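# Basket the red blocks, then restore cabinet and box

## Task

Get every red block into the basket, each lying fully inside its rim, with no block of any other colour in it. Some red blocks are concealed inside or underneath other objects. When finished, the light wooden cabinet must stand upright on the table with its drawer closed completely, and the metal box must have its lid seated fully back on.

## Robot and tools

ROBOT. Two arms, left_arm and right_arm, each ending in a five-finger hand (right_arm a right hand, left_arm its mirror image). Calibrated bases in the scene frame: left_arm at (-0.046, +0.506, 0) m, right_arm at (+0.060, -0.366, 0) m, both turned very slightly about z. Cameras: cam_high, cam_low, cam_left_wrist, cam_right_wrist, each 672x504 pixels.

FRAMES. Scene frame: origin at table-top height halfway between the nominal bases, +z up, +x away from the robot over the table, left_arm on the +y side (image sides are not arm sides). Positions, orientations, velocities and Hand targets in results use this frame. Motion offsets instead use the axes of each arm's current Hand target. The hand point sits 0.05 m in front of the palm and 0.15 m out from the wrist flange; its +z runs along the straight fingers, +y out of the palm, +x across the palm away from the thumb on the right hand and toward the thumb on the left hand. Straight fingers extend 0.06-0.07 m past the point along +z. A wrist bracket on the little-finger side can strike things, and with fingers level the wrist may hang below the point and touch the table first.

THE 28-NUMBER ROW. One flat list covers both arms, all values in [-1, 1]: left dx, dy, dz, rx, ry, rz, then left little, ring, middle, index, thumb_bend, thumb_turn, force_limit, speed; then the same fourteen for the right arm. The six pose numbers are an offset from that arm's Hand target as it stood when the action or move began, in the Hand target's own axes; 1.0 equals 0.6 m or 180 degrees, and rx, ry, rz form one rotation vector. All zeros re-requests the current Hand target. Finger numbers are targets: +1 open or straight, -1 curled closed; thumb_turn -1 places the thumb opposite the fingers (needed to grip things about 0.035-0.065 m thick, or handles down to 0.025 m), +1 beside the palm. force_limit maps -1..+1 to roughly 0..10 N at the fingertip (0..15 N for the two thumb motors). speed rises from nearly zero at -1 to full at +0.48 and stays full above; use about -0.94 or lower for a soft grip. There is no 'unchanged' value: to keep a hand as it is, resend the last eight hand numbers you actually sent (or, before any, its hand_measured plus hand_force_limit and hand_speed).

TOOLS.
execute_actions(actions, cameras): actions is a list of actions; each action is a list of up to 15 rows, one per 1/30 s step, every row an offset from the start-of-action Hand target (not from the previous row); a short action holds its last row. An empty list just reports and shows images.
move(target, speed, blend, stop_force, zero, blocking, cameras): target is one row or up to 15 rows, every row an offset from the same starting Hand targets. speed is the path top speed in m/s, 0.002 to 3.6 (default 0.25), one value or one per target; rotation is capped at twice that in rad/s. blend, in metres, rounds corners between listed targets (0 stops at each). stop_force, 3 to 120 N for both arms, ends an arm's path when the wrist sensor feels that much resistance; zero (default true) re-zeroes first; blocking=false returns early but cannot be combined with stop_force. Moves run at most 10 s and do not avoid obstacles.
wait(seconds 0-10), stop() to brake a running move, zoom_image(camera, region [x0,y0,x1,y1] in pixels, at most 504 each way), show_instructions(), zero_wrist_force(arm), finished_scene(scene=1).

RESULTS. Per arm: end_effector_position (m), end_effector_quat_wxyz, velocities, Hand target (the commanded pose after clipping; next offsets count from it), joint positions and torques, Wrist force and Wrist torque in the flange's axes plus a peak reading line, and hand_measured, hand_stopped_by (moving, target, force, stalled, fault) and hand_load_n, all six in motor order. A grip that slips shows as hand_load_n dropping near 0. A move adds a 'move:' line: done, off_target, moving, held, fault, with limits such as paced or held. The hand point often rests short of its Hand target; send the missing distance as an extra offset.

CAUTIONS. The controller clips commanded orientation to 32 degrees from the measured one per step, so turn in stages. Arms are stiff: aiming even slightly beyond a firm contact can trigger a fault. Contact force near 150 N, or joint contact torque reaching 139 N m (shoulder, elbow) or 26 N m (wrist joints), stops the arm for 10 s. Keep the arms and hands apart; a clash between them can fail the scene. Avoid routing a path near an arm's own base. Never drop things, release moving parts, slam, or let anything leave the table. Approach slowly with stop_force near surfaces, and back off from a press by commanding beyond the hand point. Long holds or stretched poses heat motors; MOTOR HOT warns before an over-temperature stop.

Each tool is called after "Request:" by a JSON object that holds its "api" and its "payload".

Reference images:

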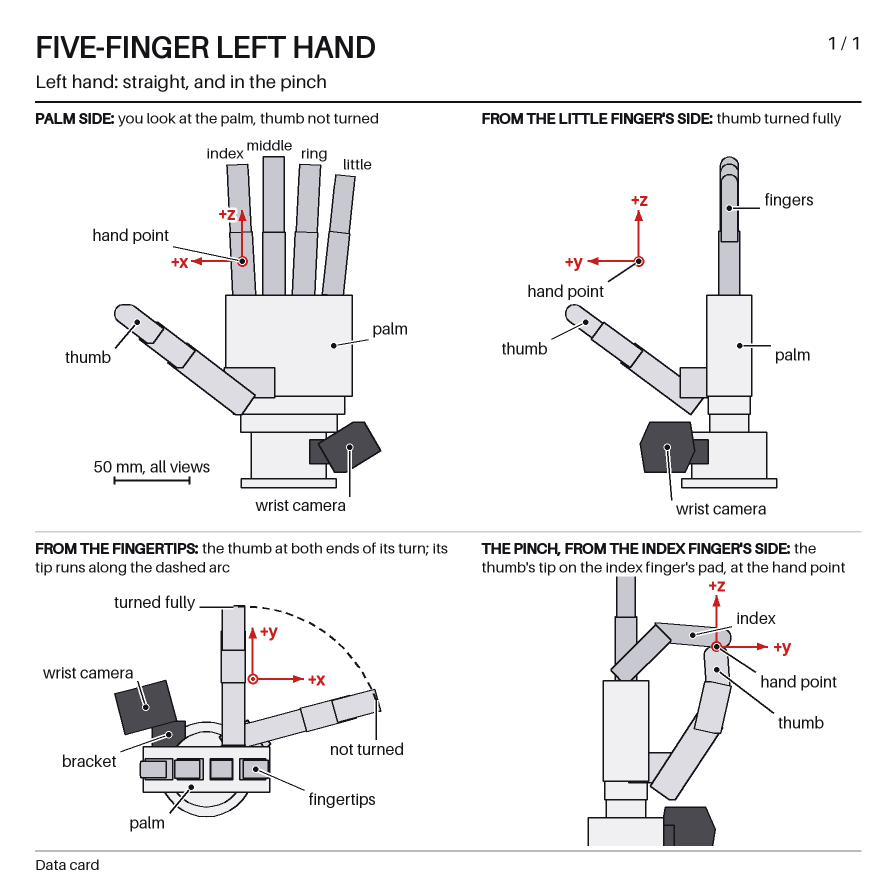

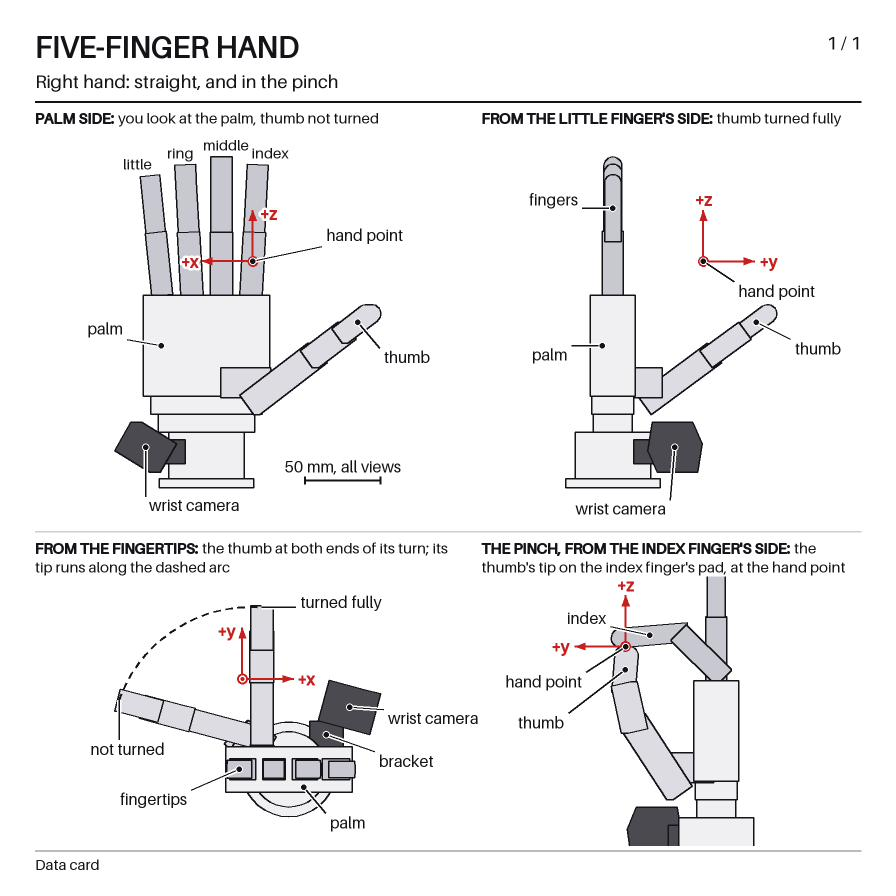

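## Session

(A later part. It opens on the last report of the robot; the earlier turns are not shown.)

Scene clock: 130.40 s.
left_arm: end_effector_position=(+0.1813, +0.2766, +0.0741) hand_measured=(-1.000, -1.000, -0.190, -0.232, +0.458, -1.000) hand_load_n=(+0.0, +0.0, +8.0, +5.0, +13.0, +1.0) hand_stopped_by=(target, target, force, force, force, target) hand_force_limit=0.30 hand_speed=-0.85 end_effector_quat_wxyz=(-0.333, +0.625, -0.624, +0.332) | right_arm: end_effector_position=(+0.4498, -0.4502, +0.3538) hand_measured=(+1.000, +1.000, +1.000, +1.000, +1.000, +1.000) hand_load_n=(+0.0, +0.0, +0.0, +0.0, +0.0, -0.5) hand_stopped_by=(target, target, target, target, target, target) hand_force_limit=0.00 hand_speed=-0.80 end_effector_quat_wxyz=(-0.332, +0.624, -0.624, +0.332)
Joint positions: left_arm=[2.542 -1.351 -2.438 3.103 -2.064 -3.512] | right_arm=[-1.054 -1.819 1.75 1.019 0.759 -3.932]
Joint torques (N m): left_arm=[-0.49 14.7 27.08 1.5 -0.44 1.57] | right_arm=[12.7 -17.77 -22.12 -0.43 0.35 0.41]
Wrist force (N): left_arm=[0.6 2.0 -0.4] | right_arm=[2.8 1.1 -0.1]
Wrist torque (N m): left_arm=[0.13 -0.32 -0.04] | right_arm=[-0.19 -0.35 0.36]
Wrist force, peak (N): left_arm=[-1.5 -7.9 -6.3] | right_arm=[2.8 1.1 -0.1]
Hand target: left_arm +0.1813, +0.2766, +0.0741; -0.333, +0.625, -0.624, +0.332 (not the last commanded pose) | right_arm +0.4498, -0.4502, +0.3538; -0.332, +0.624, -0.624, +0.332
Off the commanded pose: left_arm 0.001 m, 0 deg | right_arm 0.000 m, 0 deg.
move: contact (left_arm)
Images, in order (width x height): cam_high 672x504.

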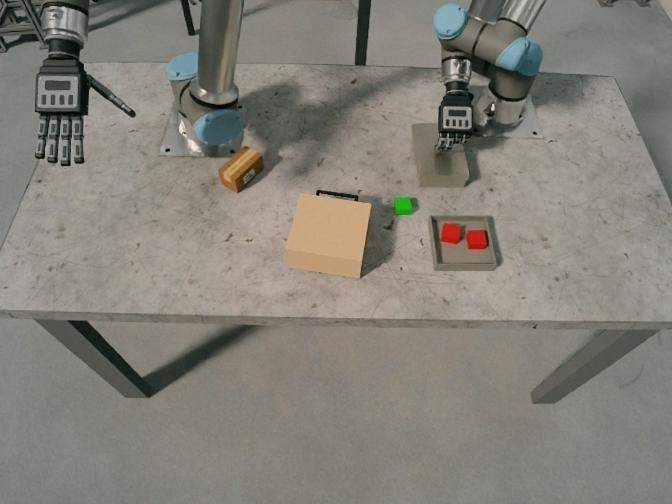

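Request:
{"api": "move", "payload": {"target": [0,0,0,0,0,0,-1,-1,0,0,0.55,-1,0.0,-0.5, 0,0,0,0,0,0,1,1,1,1,1,1,0,-0.8], "speed": 0.1}}

Request:
{"api": "move", "payload": {"target": [[0,-0.0829,-0.0559,0,0,0,-1,-1,0,0,0.55,-1,0.0,-0.5, 0,0,0,0,0,0,1,1,1,1,1,1,0,-0.8],[0.411,-0.1092,0.0248,0,0.0447,0.0301,-1,-1,0,0,0.55,-1,0.0,-0.5, 0,0,0,0,0,0,1,1,1,1,1,1,0,-0.8]], "speed": [0.12,0.25], "blend": [0.02,0], "cameras": ["cam_high","cam_left_wrist"]}}

Request:
{"api": "zoom_image", "payload": {"camera": "cam_high", "region": [280, 100, 480, 280]}}

Request:
{"api": "zoom_image", "payload": {"camera": "cam_left_wrist", "region": [100, 100, 500, 460]}}

Scene clock: 132.67 s.
left_arm: end_effector_position=(+0.1813, +0.2766, +0.0741) hand_measured=(-1.000, -1.000, +0.000, +0.000, +0.550, -1.000) hand_load_n=(+0.0, +0.0, -1.5, +0.0, +0.0, +0.0) hand_stopped_by=(target, target, target, target, target, target) hand_force_limit=0.00 hand_speed=-0.50 end_effector_quat_wxyz=(-0.333, +0.625, -0.624, +0.332) | right_arm: end_effector_position=(+0.4498, -0.4502, +0.3538) hand_measured=(+1.000, +1.000, +1.000, +1.000, +1.000, +1.000) hand_load_n=(+0.0, +0.0, +0.0, +0.0, +0.0, +0.0) hand_stopped_by=(target, target, target, target, target, target) hand_force_limit=0.00 hand_speed=-0.80 end_effector_quat_wxyz=(-0.332, +0.624, -0.624, +0.332)
Joint positions: left_arm=[2.542 -1.351 -2.438 3.103 -2.065 -3.512] | right_arm=[-1.054 -1.819 1.75 1.019 0.759 -3.932]
Joint torques (N m): left_arm=[-4.9 12.54 22.85 0.09 -2.87 -0.38] | right_arm=[13.08 -17.67 -21.81 -0.31 0.47 0.46]
Wrist force (N): left_arm=[1.4 -1.5 -2.8] | right_arm=[2.2 1.4 -0.1]
Wrist torque (N m): left_arm=[-0.02 -0.35 -0.01] | right_arm=[-0.15 -0.27 0.34]
Wrist force, peak (N): left_arm=[1.5 -1.6 -3.1] | right_arm=[2.7 1.4 0.0]
Hand target: left_arm +0.1813, +0.2766, +0.0741; -0.333, +0.625, -0.624, +0.332 | right_arm +0.4498, -0.4502, +0.3538; -0.332, +0.624, -0.624, +0.332
Off the commanded pose: left_arm 0.000 m, 0 deg | right_arm 0.000 m, 0 deg.
move: done

Scene clock: 134.67 s.
left_arm: end_effector_position=(+0.2305, +0.0302, +0.1203) hand_measured=(-1.000, -1.000, +0.000, +0.000, +0.550, -1.000) hand_load_n=(+0.0, +0.0, +0.0, +0.0, +0.0, +0.0) hand_stopped_by=(target, target, target, target, target, target) hand_force_limit=0.00 hand_speed=-0.50 end_effector_quat_wxyz=(+0.303, -0.570, +0.674, -0.359) | right_arm: end_effector_position=(+0.4498, -0.4502, +0.3538) hand_measured=(+1.000, +1.000, +1.000, +1.000, +1.000, +1.000) hand_load_n=(+0.0, +0.0, +0.0, +0.0, +0.0, +0.0) hand_stopped_by=(target, target, target, target, target, target) hand_force_limit=0.00 hand_speed=-0.80 end_effector_quat_wxyz=(-0.332, +0.624, -0.624, +0.332)
Joint positions: left_arm=[2.15 -1.893 -1.741 2.85 -2.23 -3.69] | right_arm=[-1.054 -1.819 1.75 1.019 0.759 -3.932]
Joint torques (N m): left_arm=[3.25 18.75 26.66 0.29 -1.3 -1.15] | right_arm=[13.15 -17.72 -21.46 -0.43 0.38 0.45]
Wrist force (N): left_arm=[1.7 -0.6 -1.7] | right_arm=[2.3 1.2 -0.2]
Wrist torque (N m): left_arm=[0.03 -0.38 0.17] | right_arm=[-0.17 -0.28 0.33]
Wrist force, peak (N): left_arm=[3.3 -1.0 -0.9] | right_arm=[2.6 1.4 -0.2]
Hand target: left_arm +0.2305, +0.0301, +0.1203; +0.303, -0.570, +0.674, -0.359 | right_arm +0.4498, -0.4502, +0.3538; -0.332, +0.624, -0.624, +0.332
Off the commanded pose: left_arm 0.000 m, 0 deg | right_arm 0.000 m, 0 deg.
move: done
Images, in order (width x height): cam_high 672x504, cam_left_wrist 672x504.

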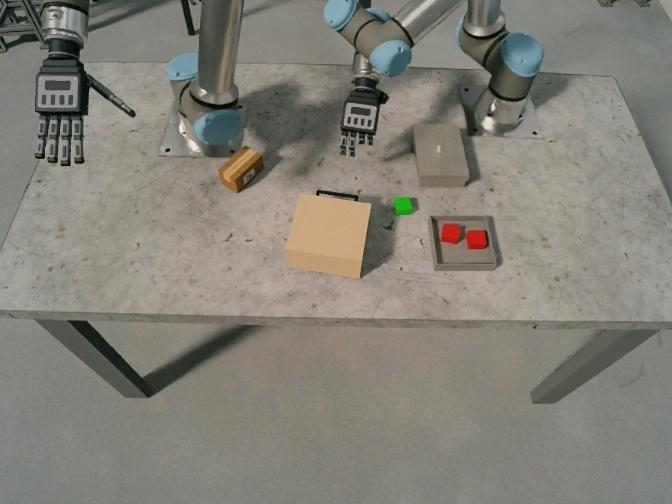

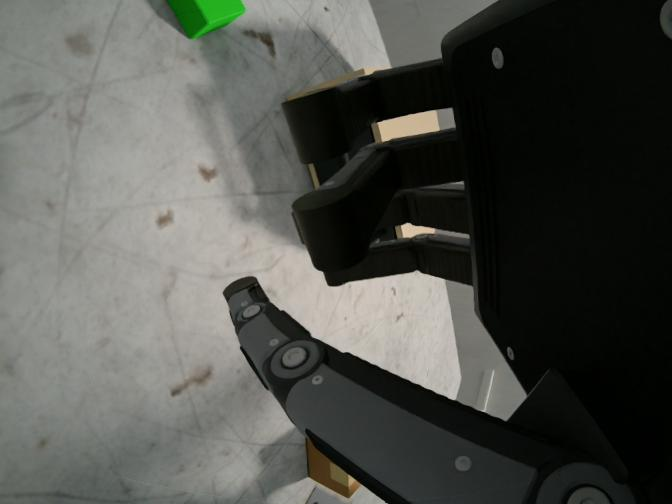

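Scaled by 2.520 from the camera's 672x504 image, which has a finer 960x720 frame.

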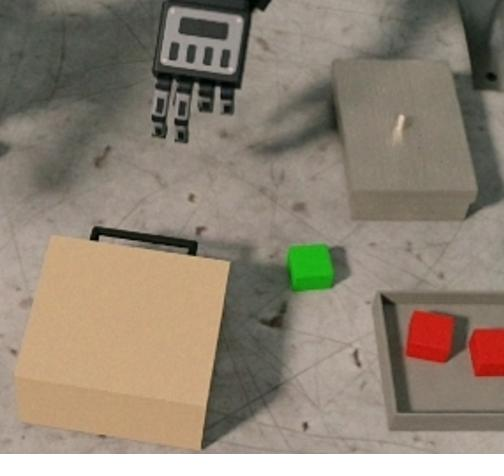

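Scaled by 1.260 from the camera's 672x504 image, which has a finer 960x720 frame.

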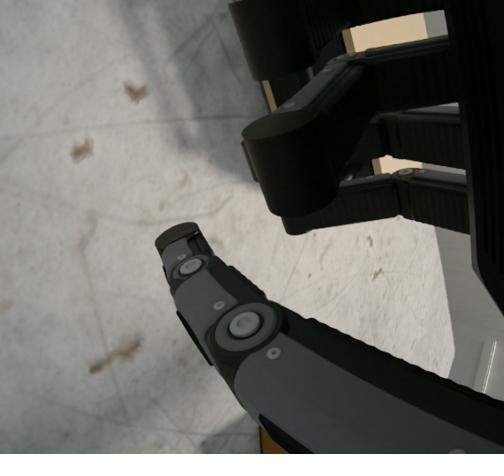

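Request:
{"api": "move", "payload": {"target": [0.021,0.0032,0.0707,0,0,0,-1,-1,0.25,0.25,0.6,-1,0.0,-0.2, 0,0,0,0,0,0,1,1,1,1,1,1,0,-0.8], "speed": 0.12, "cameras": ["cam_high","cam_left_wrist"]}}

Request:
{"api": "zoom_image", "payload": {"camera": "cam_high", "region": [290, 130, 390, 230]}}

Request:
{"api": "zoom_image", "payload": {"camera": "cam_left_wrist", "region": [200, 40, 500, 340]}}

Scene clock: 137.63 s.
left_arm: end_effector_position=(+0.2621, +0.0119, +0.0951) hand_measured=(-1.000, -1.000, +0.250, +0.250, +0.600, -1.000) hand_load_n=(+0.0, +0.0, +0.0, +0.0, +0.5, +0.5) hand_stopped_by=(target, target, target, target, target, target) hand_force_limit=0.00 hand_speed=-0.20 end_effector_quat_wxyz=(+0.303, -0.570, +0.674, -0.359) | right_arm: end_effector_position=(+0.4498, -0.4502, +0.3538) hand_measured=(+1.000, +1.000, +1.000, +1.000, +1.000, +1.000) hand_load_n=(+0.0, +0.0, +0.0, +0.0, +0.0, +0.0) hand_stopped_by=(target, target, target, target, target, target) hand_force_limit=0.00 hand_speed=-0.80 end_effector_quat_wxyz=(-0.332, +0.624, -0.624, +0.332)
Joint positions: left_arm=[2.188 -1.975 -1.692 2.904 -2.203 -3.657] | right_arm=[-1.054 -1.819 1.75 1.019 0.759 -3.932]
Joint torques (N m): left_arm=[-6.26 30.53 7.01 -2 -3.77 -3.05] | right_arm=[12.75 -17.57 -21.21 -0.31 0.44 0.46]
Wrist force (N): left_arm=[1.6 -0.4 -1.5] | right_arm=[2.4 1.3 -0.3]
Wrist torque (N m): left_arm=[0.04 -0.36 0.06] | right_arm=[-0.17 -0.30 0.34]
Wrist force, peak (N): left_arm=[1.4 -0.3 -2.6] | right_arm=[2.6 1.6 0.0]
Hand target: left_arm +0.2621, +0.0119, +0.0950; +0.303, -0.570, +0.674, -0.359 | right_arm +0.4498, -0.4502, +0.3538; -0.332, +0.624, -0.624, +0.332
Off the commanded pose: left_arm 0.000 m, 0 deg | right_arm 0.000 m, 0 deg.
move: done
Images, in order (width x height): cam_high 672x504, cam_left_wrist 672x504.

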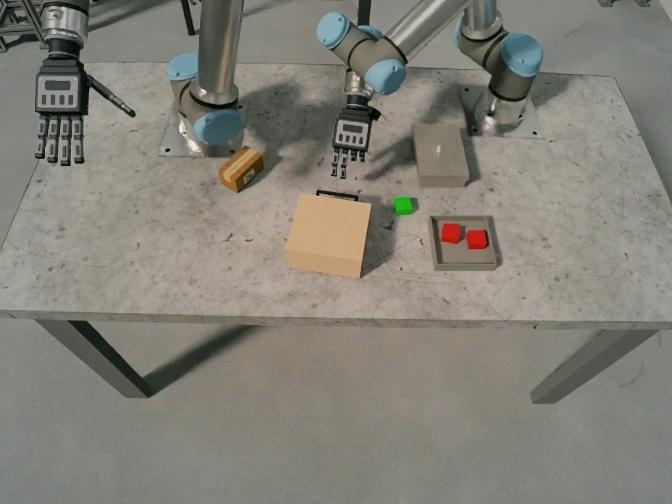

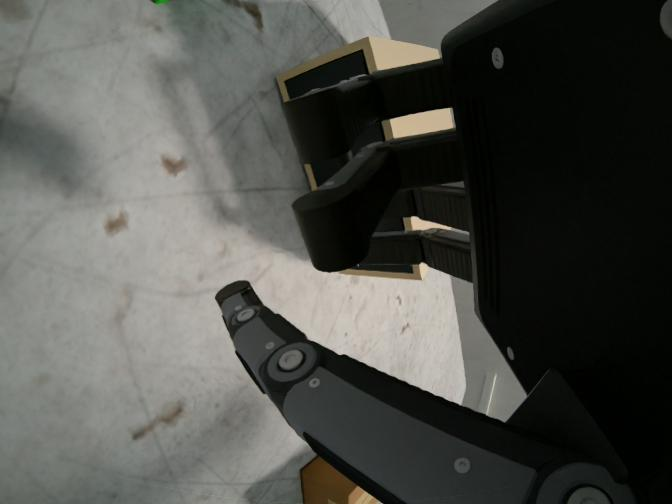

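Scaled by 5.040 from the camera's 672x504 image, which has a finer 960x720 frame.

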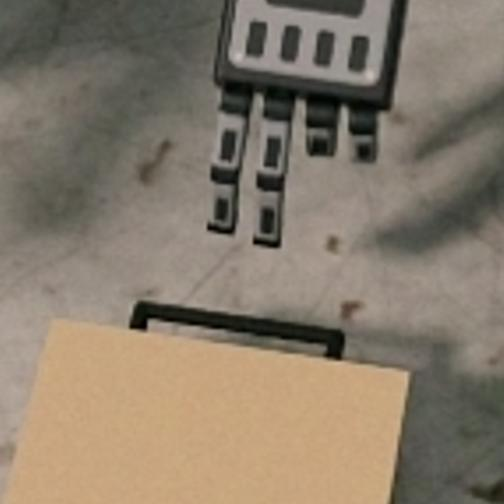

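Scaled by 1.680 from the camera's 672x504 image, which has a finer 960x720 frame.

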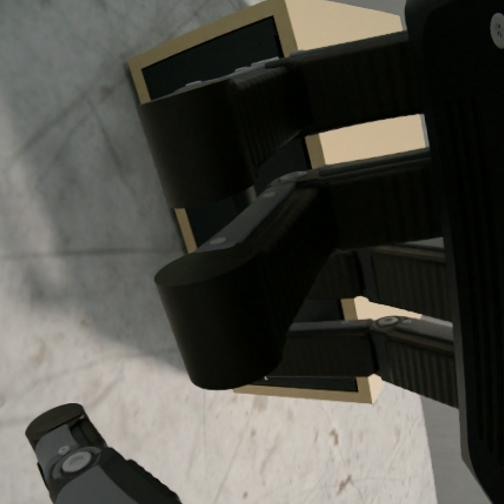

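Request:
{"api": "move", "payload": {"target": [[0,-0.0433,0.0643,0,0,0,-1,-1,0.25,0.25,0.6,-1,0.0,-0.2, 0,0,0,0,0,0,1,1,1,1,1,1,0,-0.8],[0,0.0306,0.1141,0,0,0,-1,-1,0.25,0.25,0.6,-1,0.0,-0.2, 0,0,0,0,0,0,1,1,1,1,1,1,0,-0.8]], "speed": [0.08,0.03], "stop_force": 4, "cameras": ["cam_high","cam_left_wrist"]}}

Request:
{"api": "zoom_image", "payload": {"camera": "cam_high", "region": [290, 130, 390, 230]}}

Request:
{"api": "zoom_image", "payload": {"camera": "cam_left_wrist", "region": [200, 40, 500, 340]}}

Scene clock: 140.97 s.
left_arm: end_effector_position=(+0.3079, +0.0041, +0.0892) hand_measured=(-1.000, -1.000, +0.250, +0.250, +0.600, -1.000) hand_load_n=(+0.0, +0.0, +0.5, +0.0, +0.0, +0.0) hand_stopped_by=(target, target, target, target, target, target) hand_force_limit=0.00 hand_speed=-0.20 end_effector_quat_wxyz=(+0.303, -0.570, +0.674, -0.359) | right_arm: end_effector_position=(+0.4498, -0.4502, +0.3538) hand_measured=(+1.000, +1.000, +1.000, +1.000, +1.000, +1.000) hand_load_n=(+0.0, +0.0, +0.0, +0.0, +0.0, +0.0) hand_stopped_by=(target, target, target, target, target, target) hand_force_limit=0.00 hand_speed=-0.80 end_effector_quat_wxyz=(-0.332, +0.624, -0.624, +0.332)
Joint positions: left_arm=[2.259 -2.024 -1.628 2.922 -2.151 -3.598] | right_arm=[-1.054 -1.819 1.75 1.019 0.759 -3.932]
Joint torques (N m): left_arm=[8.54 41.69 26.72 0.64 2.27 2.67] | right_arm=[12.87 -17.46 -21.35 -0.32 0.43 0.47]
Wrist force (N): left_arm=[0.8 -2.5 -1.7] | right_arm=[2.3 1.5 -0.2]
Wrist torque (N m): left_arm=[-0.01 -0.36 0.13] | right_arm=[-0.13 -0.28 0.35]
Wrist force, peak (N): left_arm=[1.3 -16.8 -16.5] | right_arm=[2.4 1.8 -0.2]
Hand target: left_arm +0.3079, +0.0041, +0.0892; +0.303, -0.570, +0.674, -0.359 (not the last commanded pose) | right_arm +0.4498, -0.4502, +0.3538; -0.332, +0.624, -0.624, +0.332
Off the commanded pose: left_arm 0.048 m, 0 deg | right_arm 0.000 m, 0 deg.
move: contact (left_arm); path passed 1 of 2 targets
Images, in order (width x height): cam_high 672x504, cam_left_wrist 672x504.

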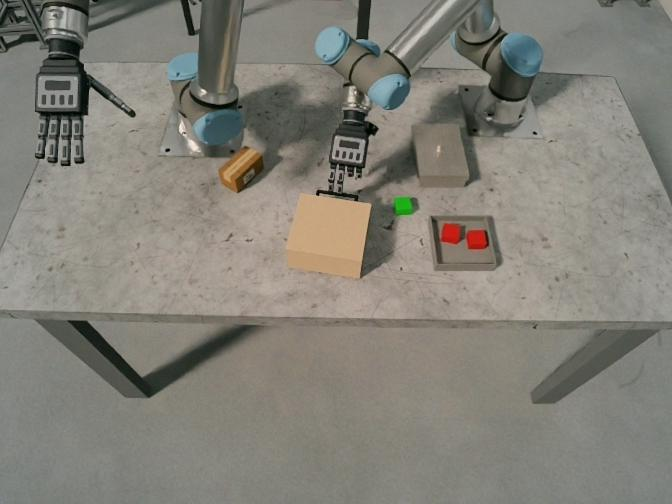

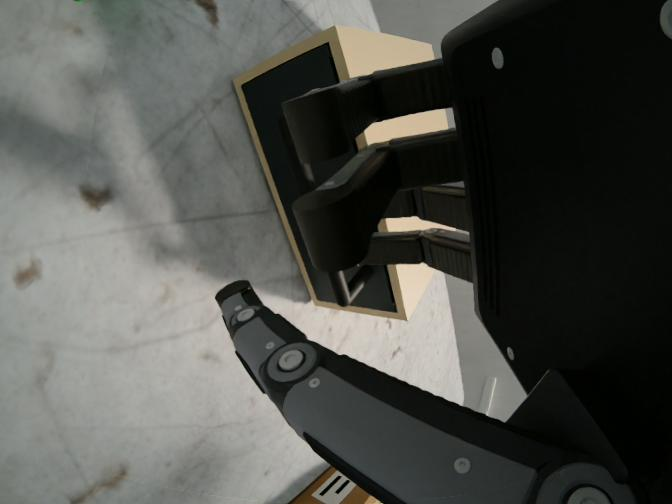

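Scaled by 5.040 from the camera's 672x504 image, which has a finer 960x720 frame.

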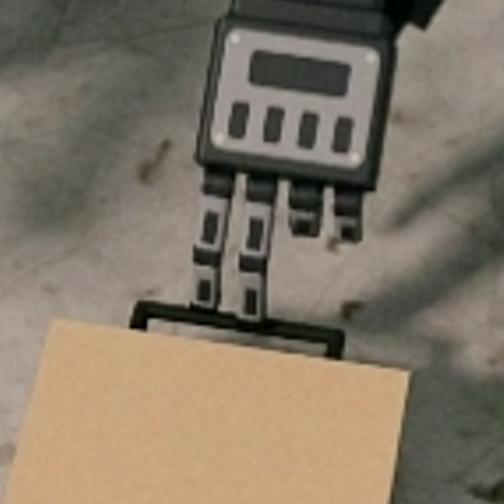

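Scaled by 1.680 from the camera's 672x504 image, which has a finer 960x720 frame.

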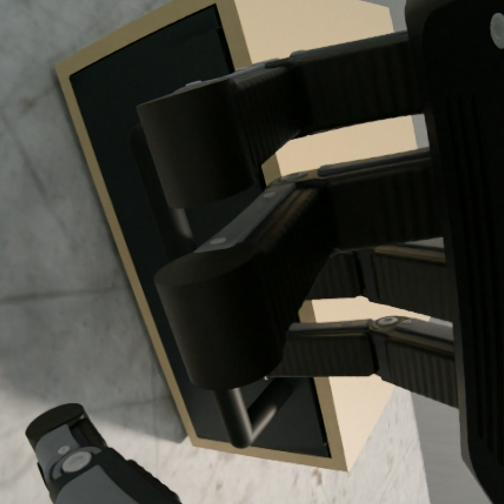

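Request:
{"api": "move", "payload": {"target": [[0,-0.0139,0.0117,0,0,0,-1,-1,0.25,0.25,0.6,-1,0.0,-0.2, 0,0,0,0,0,0,1,1,1,1,1,1,0,-0.8],[0,0.0284,0.0402,0,0,0,-1,-1,0.25,0.25,0.6,-1,0.0,-0.2, 0,0,0,0,0,0,1,1,1,1,1,1,0,-0.8]], "speed": [0.04,0.02], "stop_force": 4, "cameras": ["cam_high","cam_left_wrist"]}}

Request:
{"api": "zoom_image", "payload": {"camera": "cam_high", "region": [290, 130, 390, 230]}}

Request:
{"api": "zoom_image", "payload": {"camera": "cam_left_wrist", "region": [200, 40, 500, 340]}}

Scene clock: 145.93 s.
left_arm: end_effector_position=(+0.3183, +0.0024, +0.0616) hand_measured=(-1.000, -1.000, +0.250, +0.250, +0.600, -1.000) hand_load_n=(+0.0, +0.0, +0.0, +0.0, +0.0, +0.0) hand_stopped_by=(target, target, target, target, target, target) hand_force_limit=0.00 hand_speed=-0.20 end_effector_quat_wxyz=(+0.303, -0.570, +0.674, -0.359) | right_arm: end_effector_position=(+0.4498, -0.4502, +0.3538) hand_measured=(+1.000, +1.000, +1.000, +1.000, +1.000, +1.000) hand_load_n=(+0.0, +0.0, +0.0, +0.0, +0.0, -0.5) hand_stopped_by=(target, target, target, target, target, target) hand_force_limit=0.00 hand_speed=-0.80 end_effector_quat_wxyz=(-0.332, +0.624, -0.624, +0.332)
Joint positions: left_arm=[2.274 -2.068 -1.64 2.984 -2.14 -3.586] | right_arm=[-1.054 -1.819 1.75 1.019 0.759 -3.932]
Joint torques (N m): left_arm=[-1.47 44.03 26.83 -2.45 -1.09 0.47] | right_arm=[12.98 -16.9 -21.54 -0.27 0.34 0.32]
Wrist force (N): left_arm=[1.3 -0.8 -1.4] | right_arm=[2.3 1.4 -0.2]
Wrist torque (N m): left_arm=[-0.04 -0.32 0.01] | right_arm=[-0.14 -0.27 0.34]
Wrist force, peak (N): left_arm=[0.8 -2.6 -1.9] | right_arm=[2.5 1.6 -0.2]
Hand target: left_arm +0.3183, +0.0024, +0.0616; +0.303, -0.570, +0.674, -0.359 | right_arm +0.4498, -0.4502, +0.3538; -0.332, +0.624, -0.624, +0.332
Off the commanded pose: left_arm 0.000 m, 0 deg | right_arm 0.000 m, 0 deg.
move: done
Images, in order (width x height): cam_high 672x504, cam_left_wrist 672x504.

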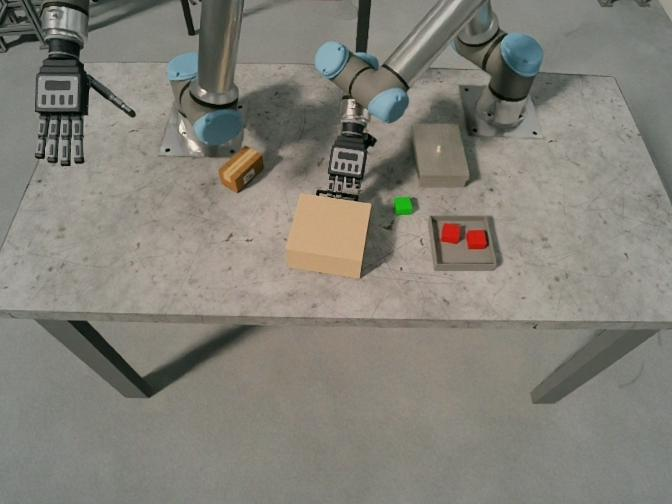

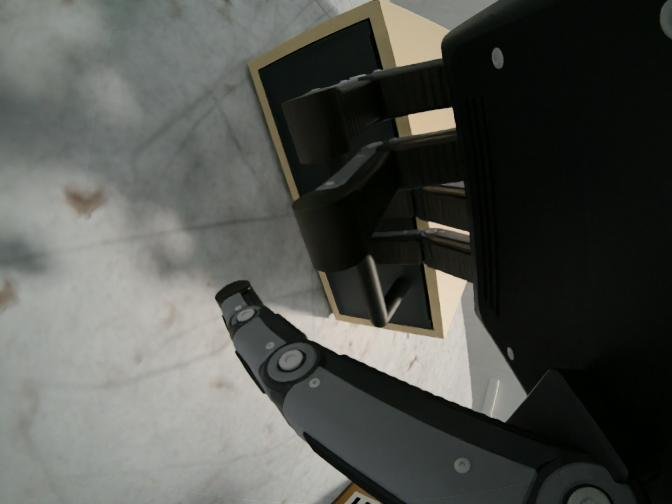

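Scaled by 5.040 from the camera's 672x504 image, which has a finer 960x720 frame.

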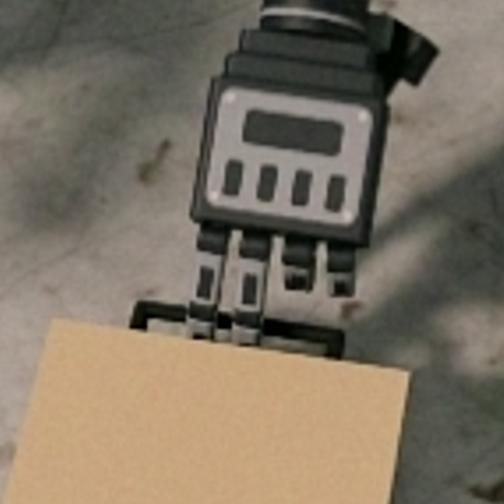

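Scaled by 1.680 from the camera's 672x504 image, which has a finer 960x720 frame.

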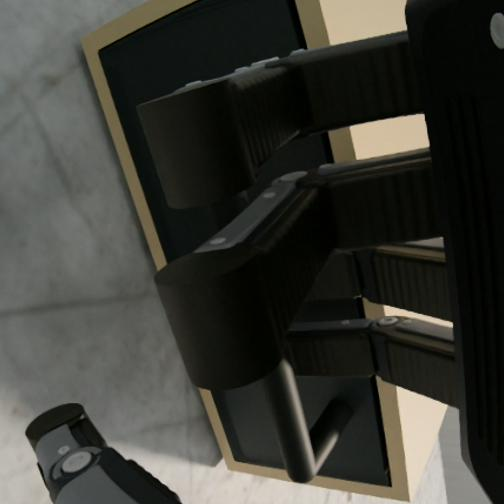

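Request:
{"api": "move", "payload": {"target": [0,0.0932,-0.1382,0,0,0,-1,-1,0.25,0.25,0.6,-1,0.0,-0.2, 0,0,0,0,0,0,1,1,1,1,1,1,0,-0.8], "speed": 0.06, "stop_force": 12, "cameras": ["cam_high","cam_left_wrist"]}}

Request:
{"api": "zoom_image", "payload": {"camera": "cam_high", "region": [270, 120, 390, 280]}}

Scene clock: 148.87 s.
left_arm: end_effector_position=(+0.2197, +0.0191, +0.0614) hand_measured=(-1.000, -1.000, +0.250, +0.250, +0.600, -1.000) hand_load_n=(+0.0, +0.0, +0.0, +0.0, +0.0, +0.0) hand_stopped_by=(target, target, target, target, target, target) hand_force_limit=0.00 hand_speed=-0.20 end_effector_quat_wxyz=(+0.303, -0.570, +0.674, -0.359) | right_arm: end_effector_position=(+0.4498, -0.4502, +0.3538) hand_measured=(+1.000, +1.000, +1.000, +1.000, +1.000, +1.000) hand_load_n=(+0.0, +0.0, +0.0, +0.0, +0.0, +0.0) hand_stopped_by=(target, target, target, target, target, target) hand_force_limit=0.00 hand_speed=-0.80 end_effector_quat_wxyz=(-0.332, +0.624, -0.624, +0.332)
Joint positions: left_arm=[2.114 -1.989 -1.781 2.966 -2.255 -3.723] | right_arm=[-1.054 -1.819 1.75 1.019 0.759 -3.932]
Joint torques (N m): left_arm=[9.49 20.87 25.8 0.69 1.97 2.64] | right_arm=[13.25 -17.1 -20.92 -0.33 0.4 0.44]
Wrist force (N): left_arm=[1.4 -0.3 -1.3] | right_arm=[2.4 1.3 0.1]
Wrist torque (N m): left_arm=[0.06 -0.33 0.04] | right_arm=[-0.18 -0.30 0.34]
Wrist force, peak (N): left_arm=[1.7 -1.7 -0.9] | right_arm=[2.5 1.6 -0.2]
Hand target: left_arm +0.2197, +0.0191, +0.0614; +0.303, -0.570, +0.674, -0.359 | right_arm +0.4498, -0.4502, +0.3538; -0.332, +0.624, -0.624, +0.332
Off the commanded pose: left_arm 0.000 m, 0 deg | right_arm 0.000 m, 0 deg.
move: done
Images, in order (width x height): cam_high 672x504, cam_left_wrist 672x504.

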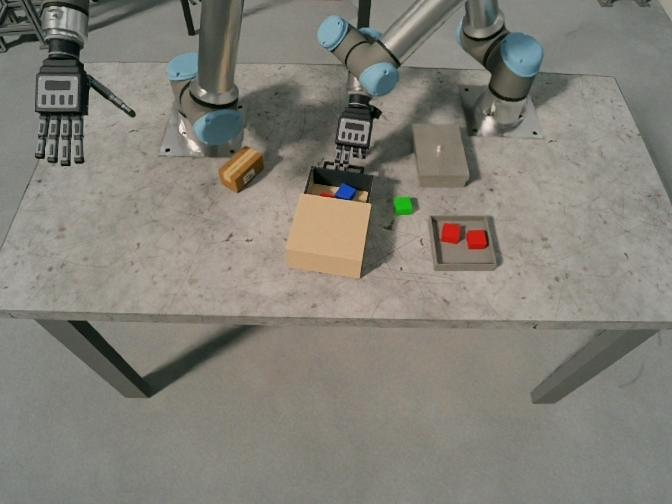

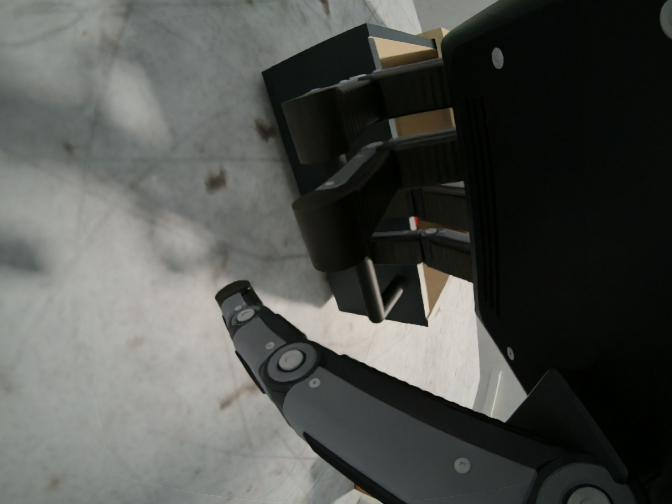

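Scaled by 3.150 from the camera's 672x504 image, which has a finer 960x720 frame.

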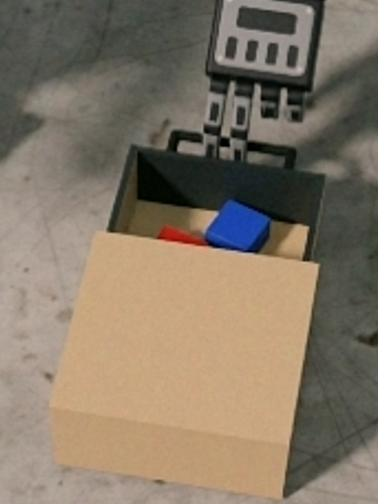

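Request:
{"api": "move", "payload": {"target": [0,0.028,-0.0415,0,0,0,-1,-1,0.25,0.25,0.6,-1,0.0,-0.2, 0,0,0,0,0,0,1,1,1,1,1,1,0,-0.8], "speed": 0.03, "stop_force": 5, "cameras": ["cam_high","cam_left_wrist"]}}

Request:
{"api": "zoom_image", "payload": {"camera": "cam_high", "region": [270, 120, 390, 280]}}

Scene clock: 151.27 s.
left_arm: end_effector_position=(+0.1901, +0.0241, +0.0614) hand_measured=(-1.000, -1.000, +0.250, +0.250, +0.600, -1.000) hand_load_n=(+0.0, +0.0, +0.0, +0.5, +0.0, +0.0) hand_stopped_by=(target, target, target, target, target, target) hand_force_limit=0.00 hand_speed=-0.20 end_effector_quat_wxyz=(+0.303, -0.570, +0.674, -0.359) | right_arm: end_effector_position=(+0.4498, -0.4502, +0.3538) hand_measured=(+1.000, +1.000, +1.000, +1.000, +1.000, +1.000) hand_load_n=(+0.0, +0.0, +0.0, +0.0, +0.0, -0.5) hand_stopped_by=(target, target, target, target, target, target) hand_force_limit=0.00 hand_speed=-0.80 end_effector_quat_wxyz=(-0.332, +0.624, -0.624, +0.332)
Joint positions: left_arm=[2.057 -1.976 -1.81 2.947 -2.294 -3.777] | right_arm=[-1.054 -1.819 1.75 1.019 0.759 -3.932]
Joint torques (N m): left_arm=[8.96 20.7 25.74 0.57 1.97 2.64] | right_arm=[13.19 -17.28 -21.58 -0.35 0.42 0.45]
Wrist force (N): left_arm=[1.1 -0.7 -1.0] | right_arm=[2.6 1.3 -0.1]
Wrist torque (N m): left_arm=[0.01 -0.32 0.10] | right_arm=[-0.16 -0.33 0.36]
Wrist force, peak (N): left_arm=[1.2 -1.8 2.8] | right_arm=[2.6 1.3 -0.1]
Hand target: left_arm +0.1901, +0.0241, +0.0614; +0.303, -0.570, +0.674, -0.359 | right_arm +0.4498, -0.4502, +0.3538; -0.332, +0.624, -0.624, +0.332
Off the commanded pose: left_arm 0.000 m, 0 deg | right_arm 0.000 m, 0 deg.
move: done
Images, in order (width x height): cam_high 672x504, cam_left_wrist 672x504.

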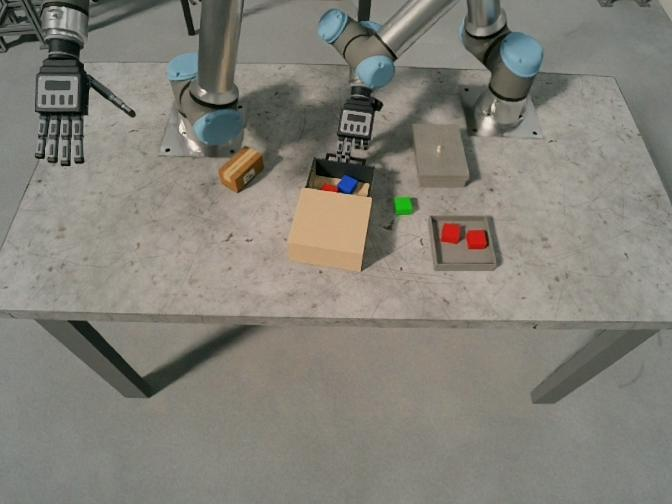

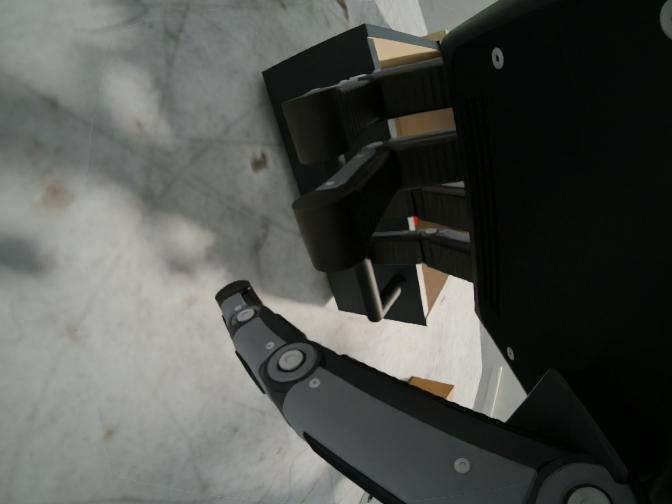

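Scaled by 3.150 from the camera's 672x504 image, which has a finer 960x720 frame.

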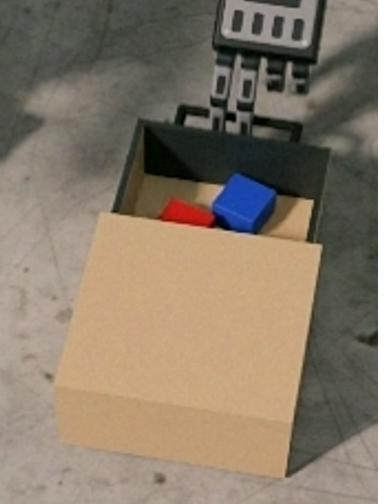

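Request:
{"api": "move", "payload": {"target": [[0,-0.0691,-0.0466,0,0,0,-1,-1,0.25,0.25,0.6,-1,0.0,0, 0,0,0,0,0,0,1,1,1,1,1,1,0,-0.8],[0.0158,-0.146,0.0717,-0.0722,0,0,-1,-1,0.3,0.3,-0.7,-1,0.0,0, 0,0,0,0,0,0,1,1,1,1,1,1,0,-0.8]], "speed": [0.08,0.15], "blend": [0.01,0], "cameras": ["cam_high","cam_left_wrist"]}}

Request:
{"api": "zoom_image", "payload": {"camera": "cam_high", "region": [280, 120, 390, 230]}}

Request:
{"api": "zoom_image", "payload": {"camera": "cam_left_wrist", "region": [100, 40, 500, 400]}}

Scene clock: 159.87 s.
left_arm: end_effector_position=(+0.2719, +0.0006, +0.1101) hand_measured=(-1.000, -1.000, +0.300, +0.300, -0.700, -1.000) hand_load_n=(+0.0, +0.0, +0.0, +0.0, +0.0, +0.0) hand_stopped_by=(target, target, target, target, target, target) hand_force_limit=0.00 hand_speed=0.00 end_effector_quat_wxyz=(+0.237, -0.600, +0.711, -0.281) | right_arm: end_effector_position=(+0.4498, -0.4502, +0.3538) hand_measured=(+1.000, +1.000, +1.000, +1.000, +1.000, +1.000) hand_load_n=(+0.0, +0.0, +0.0, +0.0, +0.0, -0.5) hand_stopped_by=(target, target, target, target, target, target) hand_force_limit=0.00 hand_speed=-0.80 end_effector_quat_wxyz=(-0.332, +0.624, -0.624, +0.332)
Joint positions: left_arm=[2.261 -2.048 -1.482 2.573 -2.038 -3.711] | right_arm=[-1.054 -1.819 1.75 1.019 0.759 -3.932]
Joint torques (N m): left_arm=[9.09 25.15 27.75 -2.75 1.92 -2.91] | right_arm=[13.01 -17.45 -21.51 -0.26 0.47 0.44]
Wrist force (N): left_arm=[1.4 0.1 -1.9] | right_arm=[2.2 1.4 -0.1]
Wrist torque (N m): left_arm=[0.13 -0.40 0.07] | right_arm=[-0.15 -0.26 0.33]
Wrist force, peak (N): left_arm=[1.3 -0.4 3.3] | right_arm=[2.6 1.5 -0.3]
Hand target: left_arm +0.2719, +0.0006, +0.1101; +0.237, -0.600, +0.711, -0.281 | right_arm +0.4498, -0.4502, +0.3538; -0.332, +0.624, -0.624, +0.332
Off the commanded pose: left_arm 0.000 m, 0 deg | right_arm 0.000 m, 0 deg.
move: done
Images, in order (width x height): cam_high 672x504, cam_left_wrist 672x504.

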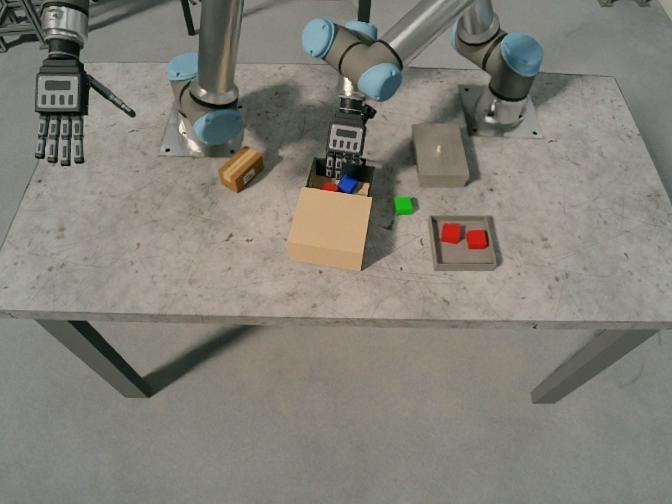

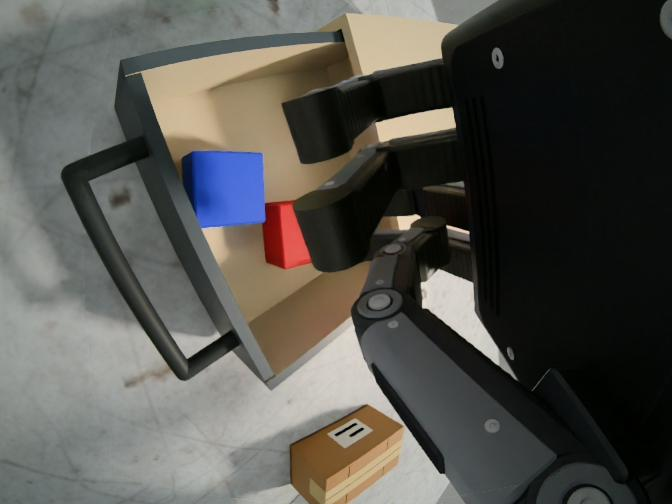

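Scaled by 4.582 from the camera's 672x504 image, which has a finer 960x720 frame.

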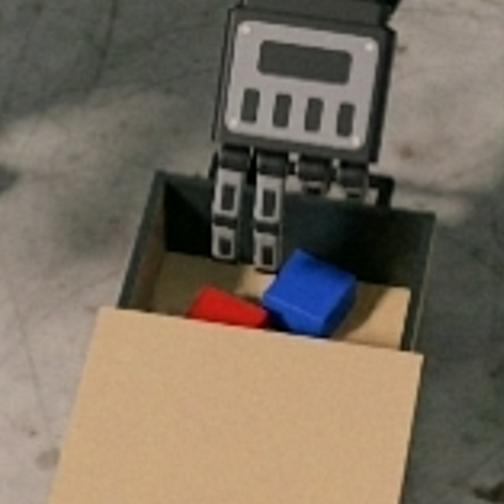

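Scaled by 1.260 from the camera's 672x504 image, which has a finer 960x720 frame.

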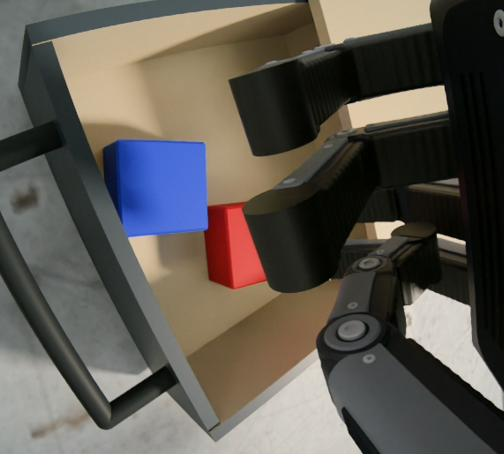

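Request:
{"api": "move", "payload": {"target": [[0.014,-0.0123,0.0115,0,0,0,-1,-1,0.3,0.3,-0.7,-1,0.0,0, 0,0,0,0,0,0,1,1,1,1,1,1,0,-0.8],[0.014,0.024,0.0505,0,0,0,-1,-1,0.3,0.3,-0.7,-1,0.0,0, 0,0,0,0,0,0,1,1,1,1,1,1,0,-0.8],[0.014,0.0389,0.0663,0,0,0,-1,-1,0.3,0.3,-0.7,-1,0.0,0, 0,0,0,0,0,0,1,1,1,1,1,1,0,-0.8]], "speed": [0.06,0.05,0.012], "stop_force": 3, "cameras": ["cam_high","cam_left_wrist"]}}

Request:
{"api": "zoom_image", "payload": {"camera": "cam_high", "region": [280, 120, 390, 230]}}

Request:
{"api": "zoom_image", "payload": {"camera": "cam_left_wrist", "region": [100, 40, 500, 400]}}

Scene clock: 163.37 s.
left_arm: end_effector_position=(+0.2805, -0.0093, +0.0706) hand_measured=(-1.000, -1.000, +0.300, +0.300, -0.700, -1.000) hand_load_n=(+0.0, +0.0, +0.5, +0.0, +0.0, -0.5) hand_stopped_by=(target, target, target, target, target, target) hand_force_limit=0.00 hand_speed=0.00 end_effector_quat_wxyz=(+0.237, -0.600, +0.711, -0.281) | right_arm: end_effector_position=(+0.4498, -0.4502, +0.3538) hand_measured=(+1.000, +1.000, +1.000, +1.000, +1.000, +1.000) hand_load_n=(+0.0, +0.0, -0.5, +0.0, +0.0, -0.5) hand_stopped_by=(target, target, target, target, target, target) hand_force_limit=0.00 hand_speed=-0.80 end_effector_quat_wxyz=(-0.332, +0.624, -0.624, +0.332)
Joint positions: left_arm=[2.262 -2.115 -1.487 2.645 -2.037 -3.71] | right_arm=[-1.054 -1.819 1.75 1.019 0.759 -3.932]
Joint torques (N m): left_arm=[5.52 44.27 26.71 -2.14 -1.92 1.52] | right_arm=[12.68 -17.12 -22.03 -0.43 0.51 0.47]
Wrist force (N): left_arm=[1.4 -2.7 -3.5] | right_arm=[2.4 1.2 -0.3]
Wrist torque (N m): left_arm=[0.13 -0.48 0.08] | right_arm=[-0.17 -0.28 0.34]
Wrist force, peak (N): left_arm=[1.3 -3.6 -6.0] | right_arm=[2.7 1.5 -0.2]
Hand target: left_arm +0.2805, -0.0094, +0.0706; +0.237, -0.600, +0.711, -0.281 (not the last commanded pose) | right_arm +0.4498, -0.4502, +0.3538; -0.332, +0.624, -0.624, +0.332
Off the commanded pose: left_arm 0.005 m, 0 deg | right_arm 0.000 m, 0 deg.
move: contact (left_arm); path passed 2 of 3 targets
Images, in order (width x height): cam_high 672x504, cam_left_wrist 672x504.

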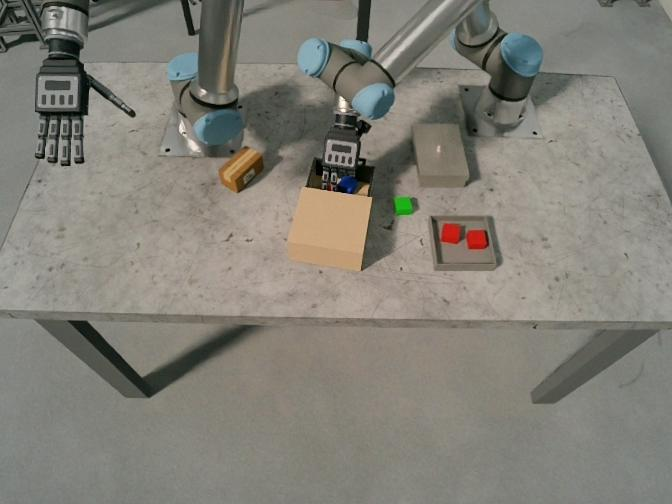

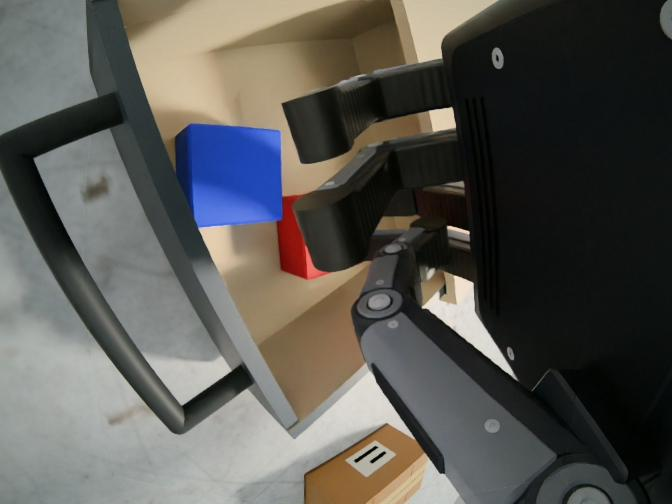

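Scaled by 4.582 from the camera's 672x504 image, which has a finer 960x720 frame.

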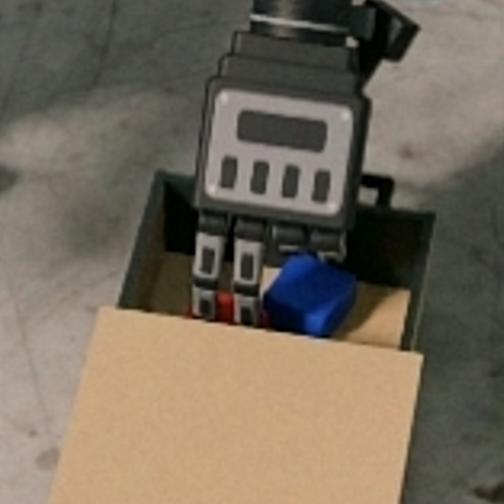

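Scaled by 1.260 from the camera's 672x504 image, which has a finer 960x720 frame.

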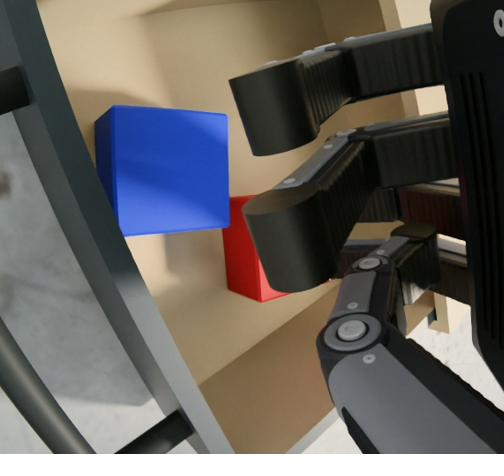

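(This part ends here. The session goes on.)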